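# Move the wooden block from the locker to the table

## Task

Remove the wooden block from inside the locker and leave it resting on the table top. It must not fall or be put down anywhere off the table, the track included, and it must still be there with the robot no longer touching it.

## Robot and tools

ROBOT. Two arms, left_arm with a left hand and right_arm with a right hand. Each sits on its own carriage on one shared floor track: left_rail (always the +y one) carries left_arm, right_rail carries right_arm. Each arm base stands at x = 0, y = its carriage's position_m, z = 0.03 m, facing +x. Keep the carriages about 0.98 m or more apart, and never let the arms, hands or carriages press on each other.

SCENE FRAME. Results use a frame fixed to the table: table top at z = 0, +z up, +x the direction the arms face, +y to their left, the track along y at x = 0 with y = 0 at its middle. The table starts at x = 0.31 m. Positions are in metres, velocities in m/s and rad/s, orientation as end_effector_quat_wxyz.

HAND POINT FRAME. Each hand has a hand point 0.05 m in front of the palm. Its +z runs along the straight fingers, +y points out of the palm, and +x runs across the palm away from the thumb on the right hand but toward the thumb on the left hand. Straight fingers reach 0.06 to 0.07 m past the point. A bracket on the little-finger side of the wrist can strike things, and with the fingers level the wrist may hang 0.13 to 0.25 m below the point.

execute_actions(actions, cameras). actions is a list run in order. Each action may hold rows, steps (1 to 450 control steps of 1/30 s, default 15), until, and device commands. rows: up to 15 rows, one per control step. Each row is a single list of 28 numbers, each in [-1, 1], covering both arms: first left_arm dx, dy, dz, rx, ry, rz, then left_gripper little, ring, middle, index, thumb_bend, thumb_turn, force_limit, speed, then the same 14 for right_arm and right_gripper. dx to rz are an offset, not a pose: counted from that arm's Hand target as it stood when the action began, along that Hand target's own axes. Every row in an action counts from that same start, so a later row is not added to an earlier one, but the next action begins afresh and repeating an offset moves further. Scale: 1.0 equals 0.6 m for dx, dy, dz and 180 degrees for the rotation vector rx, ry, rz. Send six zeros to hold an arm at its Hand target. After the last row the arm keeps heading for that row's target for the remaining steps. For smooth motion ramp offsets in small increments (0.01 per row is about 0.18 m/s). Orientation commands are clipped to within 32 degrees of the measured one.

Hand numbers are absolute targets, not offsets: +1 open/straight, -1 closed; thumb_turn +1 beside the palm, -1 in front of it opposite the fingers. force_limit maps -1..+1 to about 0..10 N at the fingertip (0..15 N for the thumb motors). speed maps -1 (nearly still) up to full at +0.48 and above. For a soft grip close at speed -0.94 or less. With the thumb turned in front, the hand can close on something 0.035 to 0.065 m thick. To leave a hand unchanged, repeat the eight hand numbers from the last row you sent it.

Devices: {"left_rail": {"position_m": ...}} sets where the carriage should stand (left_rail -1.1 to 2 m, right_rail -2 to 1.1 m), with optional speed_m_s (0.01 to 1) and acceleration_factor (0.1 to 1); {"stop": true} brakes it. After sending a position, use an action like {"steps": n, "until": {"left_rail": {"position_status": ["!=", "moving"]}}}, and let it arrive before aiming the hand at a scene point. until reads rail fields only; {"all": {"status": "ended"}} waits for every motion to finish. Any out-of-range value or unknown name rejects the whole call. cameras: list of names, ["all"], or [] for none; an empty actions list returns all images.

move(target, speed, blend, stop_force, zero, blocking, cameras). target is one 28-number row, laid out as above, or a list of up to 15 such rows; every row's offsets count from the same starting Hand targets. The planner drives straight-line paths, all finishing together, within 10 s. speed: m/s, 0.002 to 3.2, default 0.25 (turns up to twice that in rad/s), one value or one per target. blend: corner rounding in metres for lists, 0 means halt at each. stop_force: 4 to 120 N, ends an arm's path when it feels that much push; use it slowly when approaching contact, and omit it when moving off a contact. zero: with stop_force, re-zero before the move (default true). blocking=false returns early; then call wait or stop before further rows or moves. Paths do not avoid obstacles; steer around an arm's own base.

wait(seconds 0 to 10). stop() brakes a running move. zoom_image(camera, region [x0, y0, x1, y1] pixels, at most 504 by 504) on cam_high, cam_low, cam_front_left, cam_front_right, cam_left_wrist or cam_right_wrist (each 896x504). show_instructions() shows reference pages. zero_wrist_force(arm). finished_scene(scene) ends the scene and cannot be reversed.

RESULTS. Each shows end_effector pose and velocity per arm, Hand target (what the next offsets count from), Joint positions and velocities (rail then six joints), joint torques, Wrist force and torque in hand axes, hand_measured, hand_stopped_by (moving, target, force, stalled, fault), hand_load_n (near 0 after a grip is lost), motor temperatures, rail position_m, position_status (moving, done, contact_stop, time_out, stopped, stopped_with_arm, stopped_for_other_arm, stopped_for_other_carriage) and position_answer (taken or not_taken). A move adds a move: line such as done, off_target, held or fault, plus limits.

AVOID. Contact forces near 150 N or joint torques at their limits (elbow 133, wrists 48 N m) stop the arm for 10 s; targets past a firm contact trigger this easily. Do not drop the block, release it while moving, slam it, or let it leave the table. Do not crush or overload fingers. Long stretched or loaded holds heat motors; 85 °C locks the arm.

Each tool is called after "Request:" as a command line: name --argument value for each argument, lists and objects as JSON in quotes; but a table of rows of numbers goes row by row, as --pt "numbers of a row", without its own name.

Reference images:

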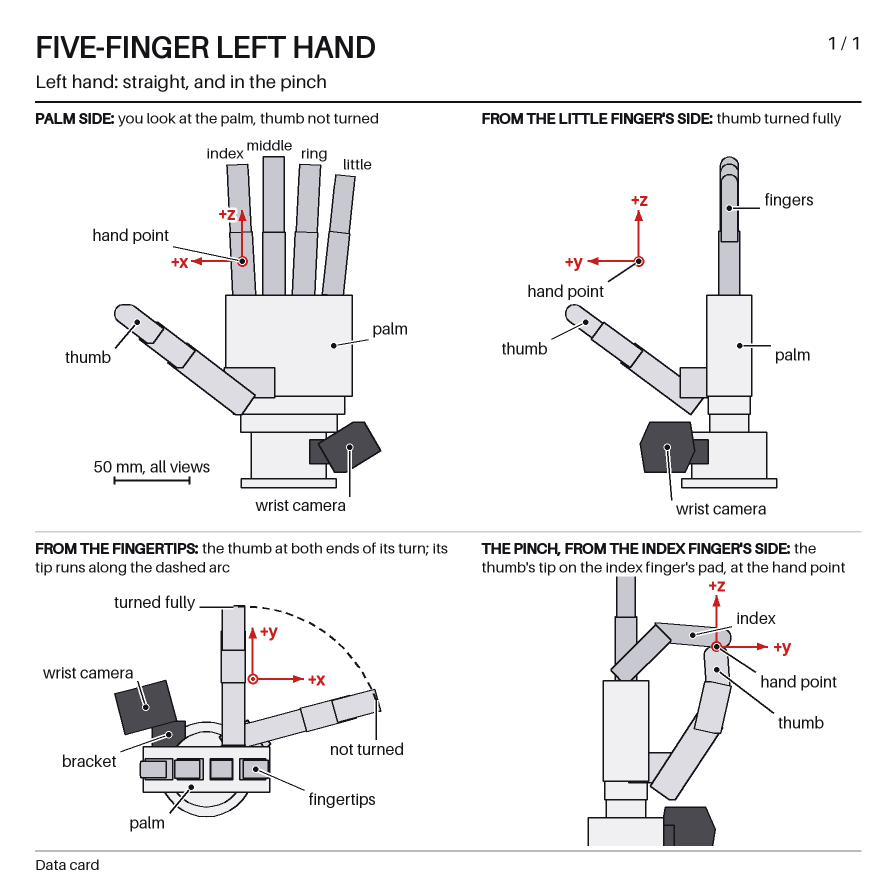

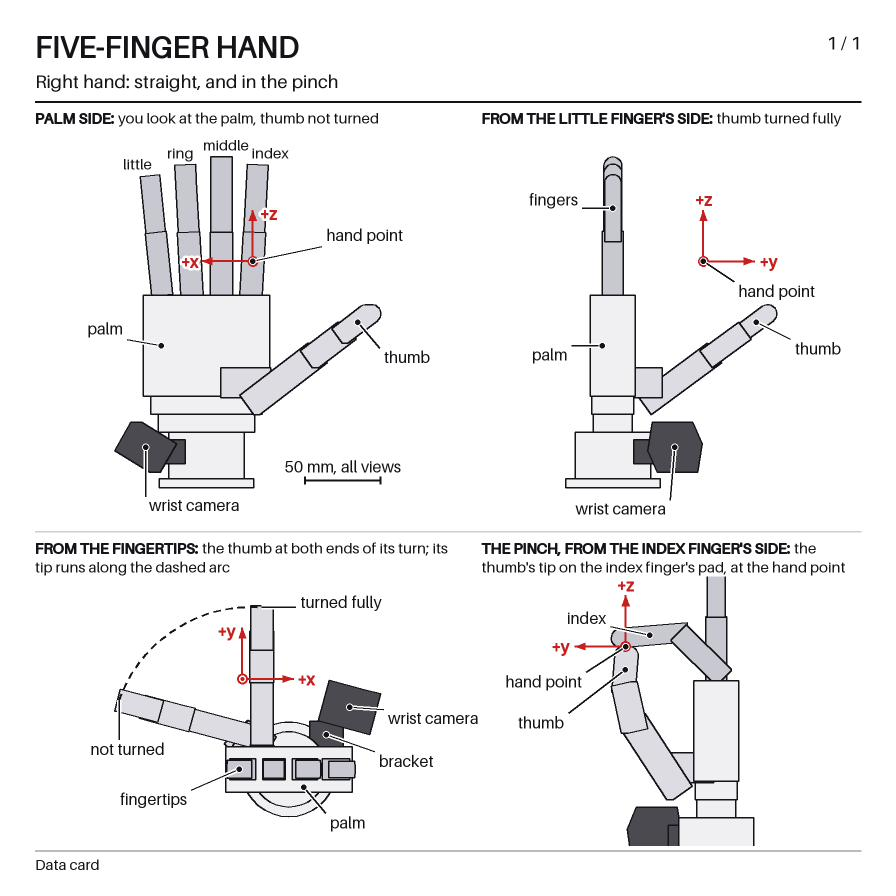

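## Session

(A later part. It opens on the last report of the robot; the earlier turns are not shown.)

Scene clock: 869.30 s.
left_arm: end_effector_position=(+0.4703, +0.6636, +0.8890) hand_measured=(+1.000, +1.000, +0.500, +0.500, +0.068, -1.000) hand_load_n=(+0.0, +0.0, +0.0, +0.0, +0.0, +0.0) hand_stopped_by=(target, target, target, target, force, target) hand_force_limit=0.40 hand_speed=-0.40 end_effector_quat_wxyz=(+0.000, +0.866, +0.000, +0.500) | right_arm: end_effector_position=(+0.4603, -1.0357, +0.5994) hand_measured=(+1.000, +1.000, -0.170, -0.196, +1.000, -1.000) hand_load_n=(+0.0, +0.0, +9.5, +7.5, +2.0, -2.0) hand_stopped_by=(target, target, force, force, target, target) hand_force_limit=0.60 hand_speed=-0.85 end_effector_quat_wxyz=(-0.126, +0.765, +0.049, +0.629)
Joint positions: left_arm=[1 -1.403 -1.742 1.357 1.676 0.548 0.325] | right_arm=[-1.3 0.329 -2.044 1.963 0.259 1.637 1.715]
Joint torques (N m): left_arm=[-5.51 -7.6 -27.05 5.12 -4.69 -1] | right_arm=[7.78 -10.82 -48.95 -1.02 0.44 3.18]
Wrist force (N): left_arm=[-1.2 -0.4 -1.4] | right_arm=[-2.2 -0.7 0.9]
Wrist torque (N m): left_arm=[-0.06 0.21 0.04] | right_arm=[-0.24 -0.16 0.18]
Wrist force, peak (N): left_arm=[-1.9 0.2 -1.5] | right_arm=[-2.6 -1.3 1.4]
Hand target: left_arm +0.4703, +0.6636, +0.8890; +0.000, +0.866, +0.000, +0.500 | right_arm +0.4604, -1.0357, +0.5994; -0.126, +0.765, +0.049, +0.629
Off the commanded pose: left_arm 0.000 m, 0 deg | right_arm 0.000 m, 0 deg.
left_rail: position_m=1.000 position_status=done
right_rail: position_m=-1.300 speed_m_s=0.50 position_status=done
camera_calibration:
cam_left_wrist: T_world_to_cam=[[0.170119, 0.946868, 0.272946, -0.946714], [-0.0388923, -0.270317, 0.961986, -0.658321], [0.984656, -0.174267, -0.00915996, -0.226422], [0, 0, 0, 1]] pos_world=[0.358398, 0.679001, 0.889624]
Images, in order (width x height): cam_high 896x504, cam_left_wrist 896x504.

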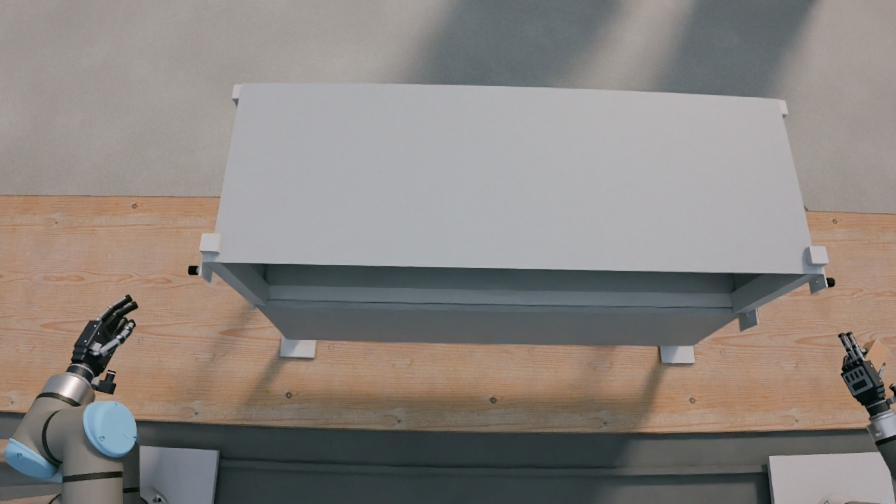

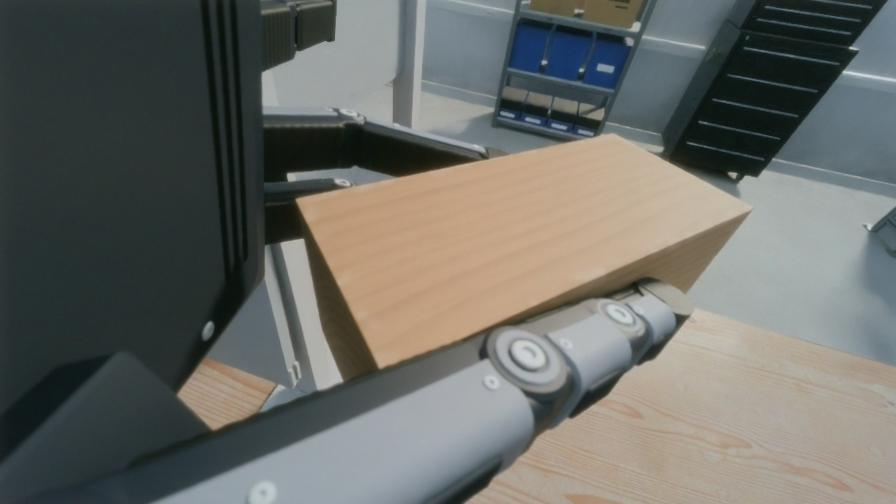

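Request:
move --target '[0,0,0,0,0,0,1,1,0.5,0.5,-0.02,-1,0.4,-0.4,-0.8207,0.2044,0.4047,0,0,0,1,1,-0.8,-0.8,1,-1,0.6,-0.85]' --speed 0.25 --cameras '["cam_left_wrist"]'

Request:
move --target '[0,0,0,0,0,0,1,1,0.5,0.5,-0.02,-1,0.4,-0.4,-0.0812,0.0109,0.0146,0,0,0,1,1,-0.8,-0.8,1,-1,0.6,-0.85]' --speed 0.02 --stop_force 4 --cameras '["cam_left_wrist"]'

Scene clock: 876.97 s.
left_arm: end_effector_position=(+0.4703, +0.6636, +0.8890) hand_measured=(+1.000, +1.000, +0.500, +0.500, +0.068, -1.000) hand_load_n=(+0.0, +0.0, +0.0, +0.0, +0.0, +0.0) hand_stopped_by=(target, target, target, target, force, target) hand_force_limit=0.40 hand_speed=-0.40 end_effector_quat_wxyz=(+0.000, +0.866, +0.000, +0.500) | right_arm: end_effector_position=(+0.6200, -1.0514, +0.0604) hand_measured=(+1.000, +1.000, -0.170, -0.196, +1.000, -1.000) hand_load_n=(+0.0, +0.0, +9.5, +7.5, +2.0, -2.0) hand_stopped_by=(target, target, force, force, target, target) hand_force_limit=0.60 hand_speed=-0.85 end_effector_quat_wxyz=(-0.126, +0.765, +0.049, +0.629)
Joint positions: left_arm=[1 -1.403 -1.742 1.357 1.676 0.548 0.325] | right_arm=[-1.3 0.165 -1.247 2.426 -1.001 1.475 1.686]
Joint torques (N m): left_arm=[-4.09 -8.5 -27.36 5.18 -4.6 -0.84] | right_arm=[-10.52 -33.93 -27.41 -2.9 -3.06 -3.66]
Wrist force (N): left_arm=[-1.4 -0.3 -1.1] | right_arm=[-2.1 -0.6 0.8]
Wrist torque (N m): left_arm=[-0.06 0.25 0.02] | right_arm=[-0.21 -0.17 0.39]
Wrist force, peak (N): left_arm=[-2.0 -0.1 -1.2] | right_arm=[-3.2 -0.2 1.5]
Hand target: left_arm +0.4703, +0.6636, +0.8890; +0.000, +0.866, +0.000, +0.500 | right_arm +0.6200, -1.0514, +0.0602; -0.126, +0.765, +0.049, +0.629
Off the commanded pose: left_arm 0.000 m, 0 deg | right_arm 0.000 m, 0 deg.
left_rail: position_m=1.000 position_status=done
right_rail: position_m=-1.300 speed_m_s=0.50 position_status=done
move: done
camera_calibration:
cam_left_wrist: T_world_to_cam=[[0.170119, 0.946868, 0.272946, -0.946714], [-0.0388923, -0.270317, 0.961986, -0.658321], [0.984656, -0.174267, -0.00915996, -0.226422], [0, 0, 0, 1]] pos_world=[0.358398, 0.679001, 0.889624]
Images, in order (width x height): cam_left_wrist 896x504.

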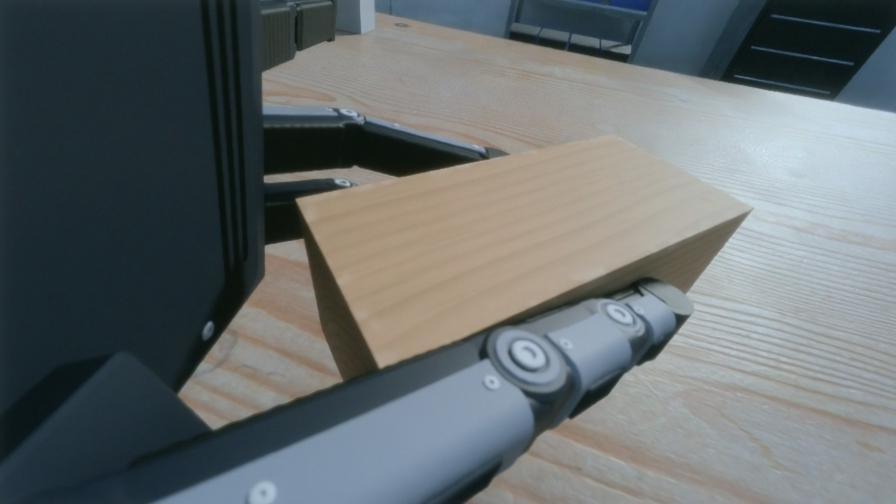

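Scene clock: 880.37 s.
left_arm: end_effector_position=(+0.4703, +0.6636, +0.8890) hand_measured=(+1.000, +1.000, +0.500, +0.500, +0.068, -1.000) hand_load_n=(+0.0, +0.0, +0.0, +0.0, +0.0, +0.0) hand_stopped_by=(target, target, target, target, force, target) hand_force_limit=0.40 hand_speed=-0.40 end_effector_quat_wxyz=(+0.000, +0.866, +0.000, +0.500) | right_arm: end_effector_position=(+0.6200, -1.0514, +0.0169) hand_measured=(+1.000, +1.000, -0.170, -0.196, +1.000, -1.000) hand_load_n=(+0.0, +0.0, +8.5, +7.0, +2.0, -2.0) hand_stopped_by=(target, target, force, force, target, target) hand_force_limit=0.60 hand_speed=-0.85 end_effector_quat_wxyz=(-0.126, +0.765, +0.049, +0.629)
Joint positions: left_arm=[1 -1.403 -1.742 1.357 1.676 0.548 0.325] | right_arm=[-1.3 0.165 -1.145 2.432 -1.109 1.475 1.686]
Joint torques (N m): left_arm=[-4.24 -8.17 -27.43 5.17 -4.4 -0.73] | right_arm=[-0.18 -59.48 -13.48 1.16 -2.46 1.18]
Wrist force (N): left_arm=[-1.3 -0.3 -1.1] | right_arm=[-2.1 -0.6 0.8]
Wrist torque (N m): left_arm=[-0.06 0.23 0.03] | right_arm=[-0.22 -0.17 0.37]
Wrist force, peak (N): left_arm=[-1.6 -0.4 -1.6] | right_arm=[9.1 -1.5 -2.6]
Hand target: left_arm +0.4703, +0.6636, +0.8890; +0.000, +0.866, +0.000, +0.500 | right_arm +0.6200, -1.0514, +0.0169; -0.126, +0.765, +0.049, +0.629 (not the last commanded pose)
Off the commanded pose: left_arm 0.000 m, 0 deg | right_arm 0.007 m, 0 deg.
left_rail: position_m=1.000 position_status=done
right_rail: position_m=-1.300 speed_m_s=0.50 position_status=done
move: contact (right_arm)
camera_calibration:
cam_left_wrist: T_world_to_cam=[[0.170119, 0.946868, 0.272946, -0.946714], [-0.0388923, -0.270317, 0.961986, -0.658321], [0.984656, -0.174267, -0.00915996, -0.226422], [0, 0, 0, 1]] pos_world=[0.358398, 0.679001, 0.889624]
Images, in order (width x height): cam_left_wrist 896x504.

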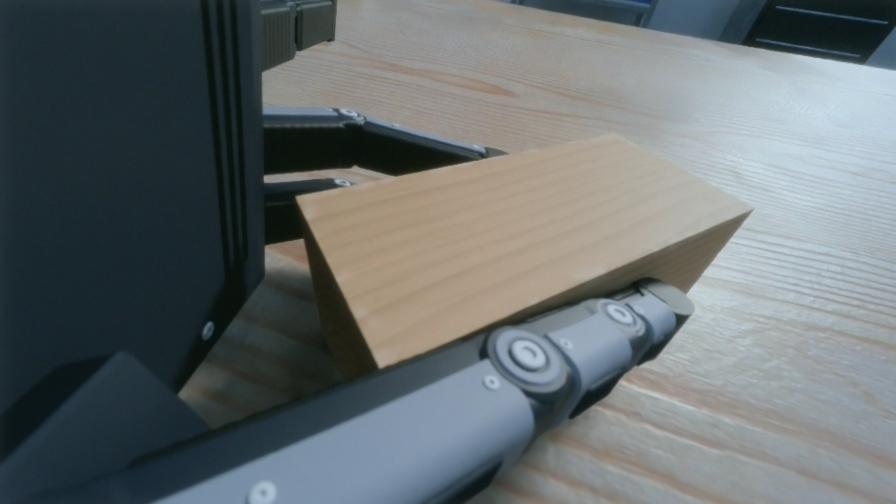

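Request:
execute_actions --actions '[{"rows":[[0,0,0,0,0,0,1,1,0.5,0.5,-0.02,-1,0.4,-0.4,0,0,0,0,0,0,1,1,0.8,0.8,1,-1,0.6,-0.6]],"steps":75}]'

Request:
move --pt "0 0 0 0 0 0 1 1 0.5 0.5 -0.02 -1 0.4 -0.4 0.0244 0.0012 -0.0084 0 0 0 1 1 0.8 0.8 1 -1 0.6 -0.6" --pt "0 0 0 0 0 0 1 1 0.5 0.5 -0.02 -1 0.4 -0.4 0.325 -0.04 -0.062 0 0 0 1 1 0.8 0.8 1 -1 0.6 -0.6" --speed '[0.03,0.2]' --blend '[0.003,0]' --cameras '["cam_left_wrist","cam_high","cam_front_right"]'

Scene clock: 886.33 s.
left_arm: end_effector_position=(+0.4703, +0.6636, +0.8890) hand_measured=(+1.000, +1.000, +0.500, +0.500, +0.068, -1.000) hand_load_n=(+0.0, +0.0, +0.5, +0.0, +0.0, +0.0) hand_stopped_by=(target, target, target, target, force, target) hand_force_limit=0.40 hand_speed=-0.40 end_effector_quat_wxyz=(+0.000, +0.866, +0.000, +0.500) | right_arm: end_effector_position=(+0.6200, -1.0514, +0.0169) hand_measured=(+1.000, +1.000, +0.800, +0.800, +1.000, -1.000) hand_load_n=(+0.0, +0.0, +0.0, +0.0, +0.0, +0.5) hand_stopped_by=(target, target, target, target, target, target) hand_force_limit=0.60 hand_speed=-0.60 end_effector_quat_wxyz=(-0.126, +0.765, +0.049, +0.629)
Joint positions: left_arm=[1 -1.403 -1.742 1.357 1.676 0.548 0.325] | right_arm=[-1.3 0.165 -1.145 2.432 -1.109 1.475 1.686]
Joint torques (N m): left_arm=[-4.11 -8.05 -27.07 5.13 -4.24 -0.68] | right_arm=[10.15 -52.81 -21.96 -0.17 1.18 2.44]
Wrist force (N): left_arm=[-1.7 0.0 -1.4] | right_arm=[-0.8 -1.0 0.5]
Wrist torque (N m): left_arm=[0.00 0.29 -0.01] | right_arm=[-0.26 -0.22 0.35]
Wrist force, peak (N): left_arm=[-1.6 -0.4 -1.8] | right_arm=[-2.4 -1.1 1.1]
Hand target: left_arm +0.4703, +0.6636, +0.8890; +0.000, +0.866, +0.000, +0.500 | right_arm +0.6200, -1.0514, +0.0169; -0.126, +0.765, +0.049, +0.629
Off the commanded pose: left_arm 0.000 m, 0 deg | right_arm 0.000 m, 0 deg.
left_rail: position_m=1.000 position_status=done
right_rail: position_m=-1.300 speed_m_s=0.50 position_status=done

Scene clock: 888.53 s.
left_arm: end_effector_position=(+0.4703, +0.6636, +0.8890) hand_measured=(+1.000, +1.000, +0.500, +0.500, +0.068, -1.000) hand_load_n=(-0.5, +0.0, +0.0, +0.0, +0.0, +0.0) hand_stopped_by=(target, target, target, target, force, target) hand_force_limit=0.40 hand_speed=-0.40 end_effector_quat_wxyz=(+0.000, +0.866, +0.000, +0.500) | right_arm: end_effector_position=(+0.6186, -1.0539, +0.2168) hand_measured=(+1.000, +1.000, +0.800, +0.800, +1.000, -1.000) hand_load_n=(+0.0, +0.0, +0.0, +0.0, +0.0, +0.5) hand_stopped_by=(target, target, target, target, target, target) hand_force_limit=0.60 hand_speed=-0.60 end_effector_quat_wxyz=(-0.126, +0.765, +0.049, +0.629)
Joint positions: left_arm=[1 -1.403 -1.742 1.357 1.676 0.548 0.325] | right_arm=[-1.3 0.159 -1.561 2.346 -0.606 1.47 1.685]
Joint torques (N m): left_arm=[-5.26 -7.33 -26.78 5.01 -4.18 -0.6] | right_arm=[-10.72 -42.64 -41.18 0.46 -3.06 3.21]
Wrist force (N): left_arm=[-1.1 -0.2 -1.0] | right_arm=[-0.7 -1.0 0.6]
Wrist torque (N m): left_arm=[-0.04 0.20 0.05] | right_arm=[-0.26 -0.23 0.31]
Wrist force, peak (N): left_arm=[-2.0 -0.1 -1.3] | right_arm=[-1.8 -0.4 0.9]
Hand target: left_arm +0.4703, +0.6636, +0.8890; +0.000, +0.866, +0.000, +0.500 | right_arm +0.6186, -1.0539, +0.2169; -0.126, +0.765, +0.049, +0.629
Off the commanded pose: left_arm 0.000 m, 0 deg | right_arm 0.000 m, 0 deg.
left_rail: position_m=1.000 position_status=done
right_rail: position_m=-1.300 speed_m_s=0.50 position_status=done
move: done
camera_calibration:
cam_left_wrist: T_world_to_cam=[[0.170119, 0.946868, 0.272946, -0.946714], [-0.0388923, -0.270317, 0.961986, -0.658321], [0.984656, -0.174267, -0.00915996, -0.226422], [0, 0, 0, 1]] pos_world=[0.358398, 0.679001, 0.889624]
Images, in order (width x height): cam_high 896x504, cam_front_right 896x504, cam_left_wrist 896x504.

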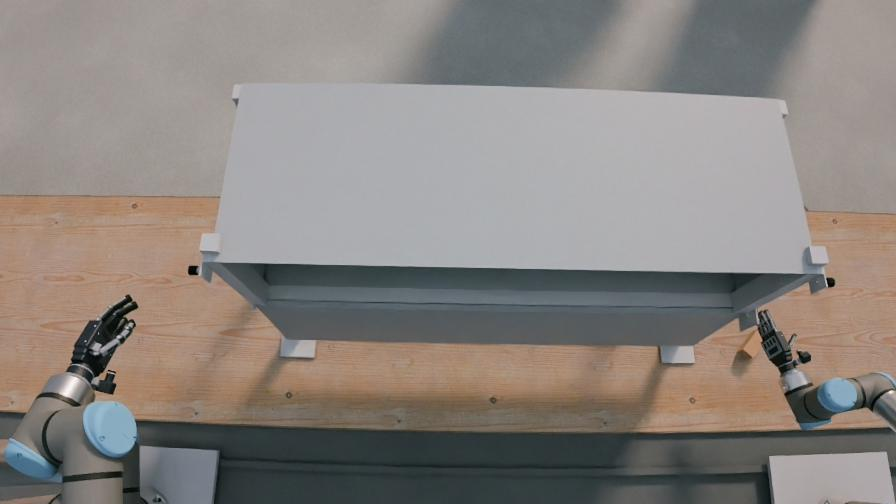

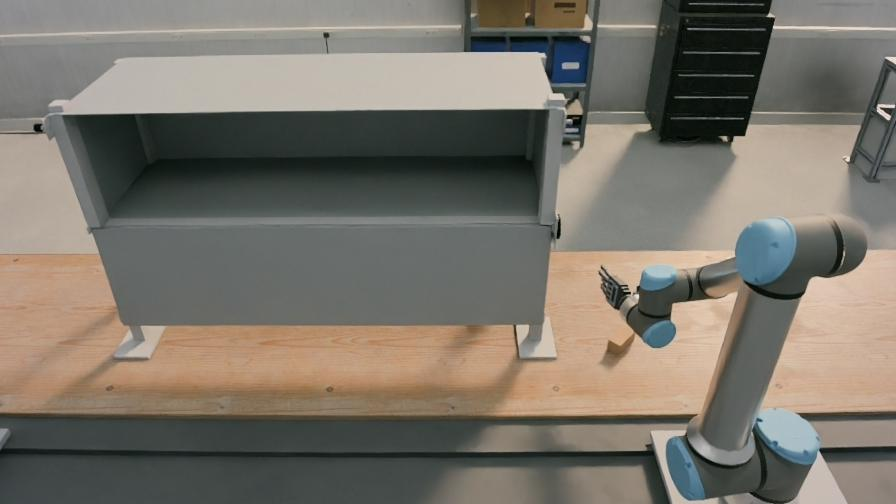

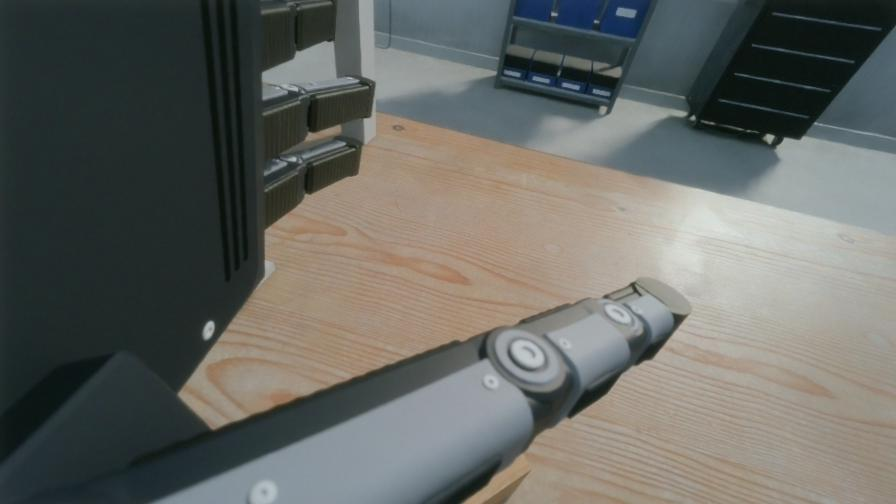

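Request:
zoom_image --camera "cam_front_right" --region '[570, 250, 690, 370]'

Scaled by 4.200 from the camera's 896x504 image, which has a finer 1280x720 frame.

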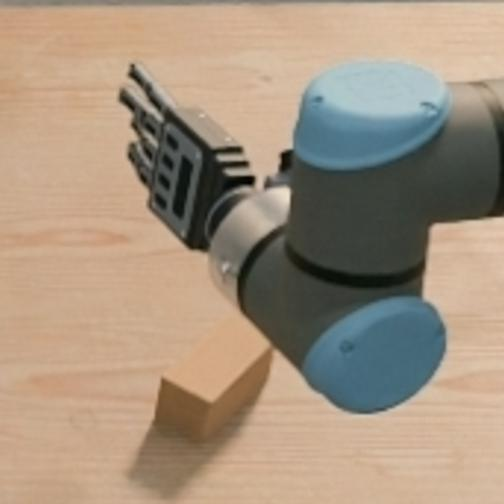

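Request:
finished_scene --scene 1

The scene is finished: the task was done.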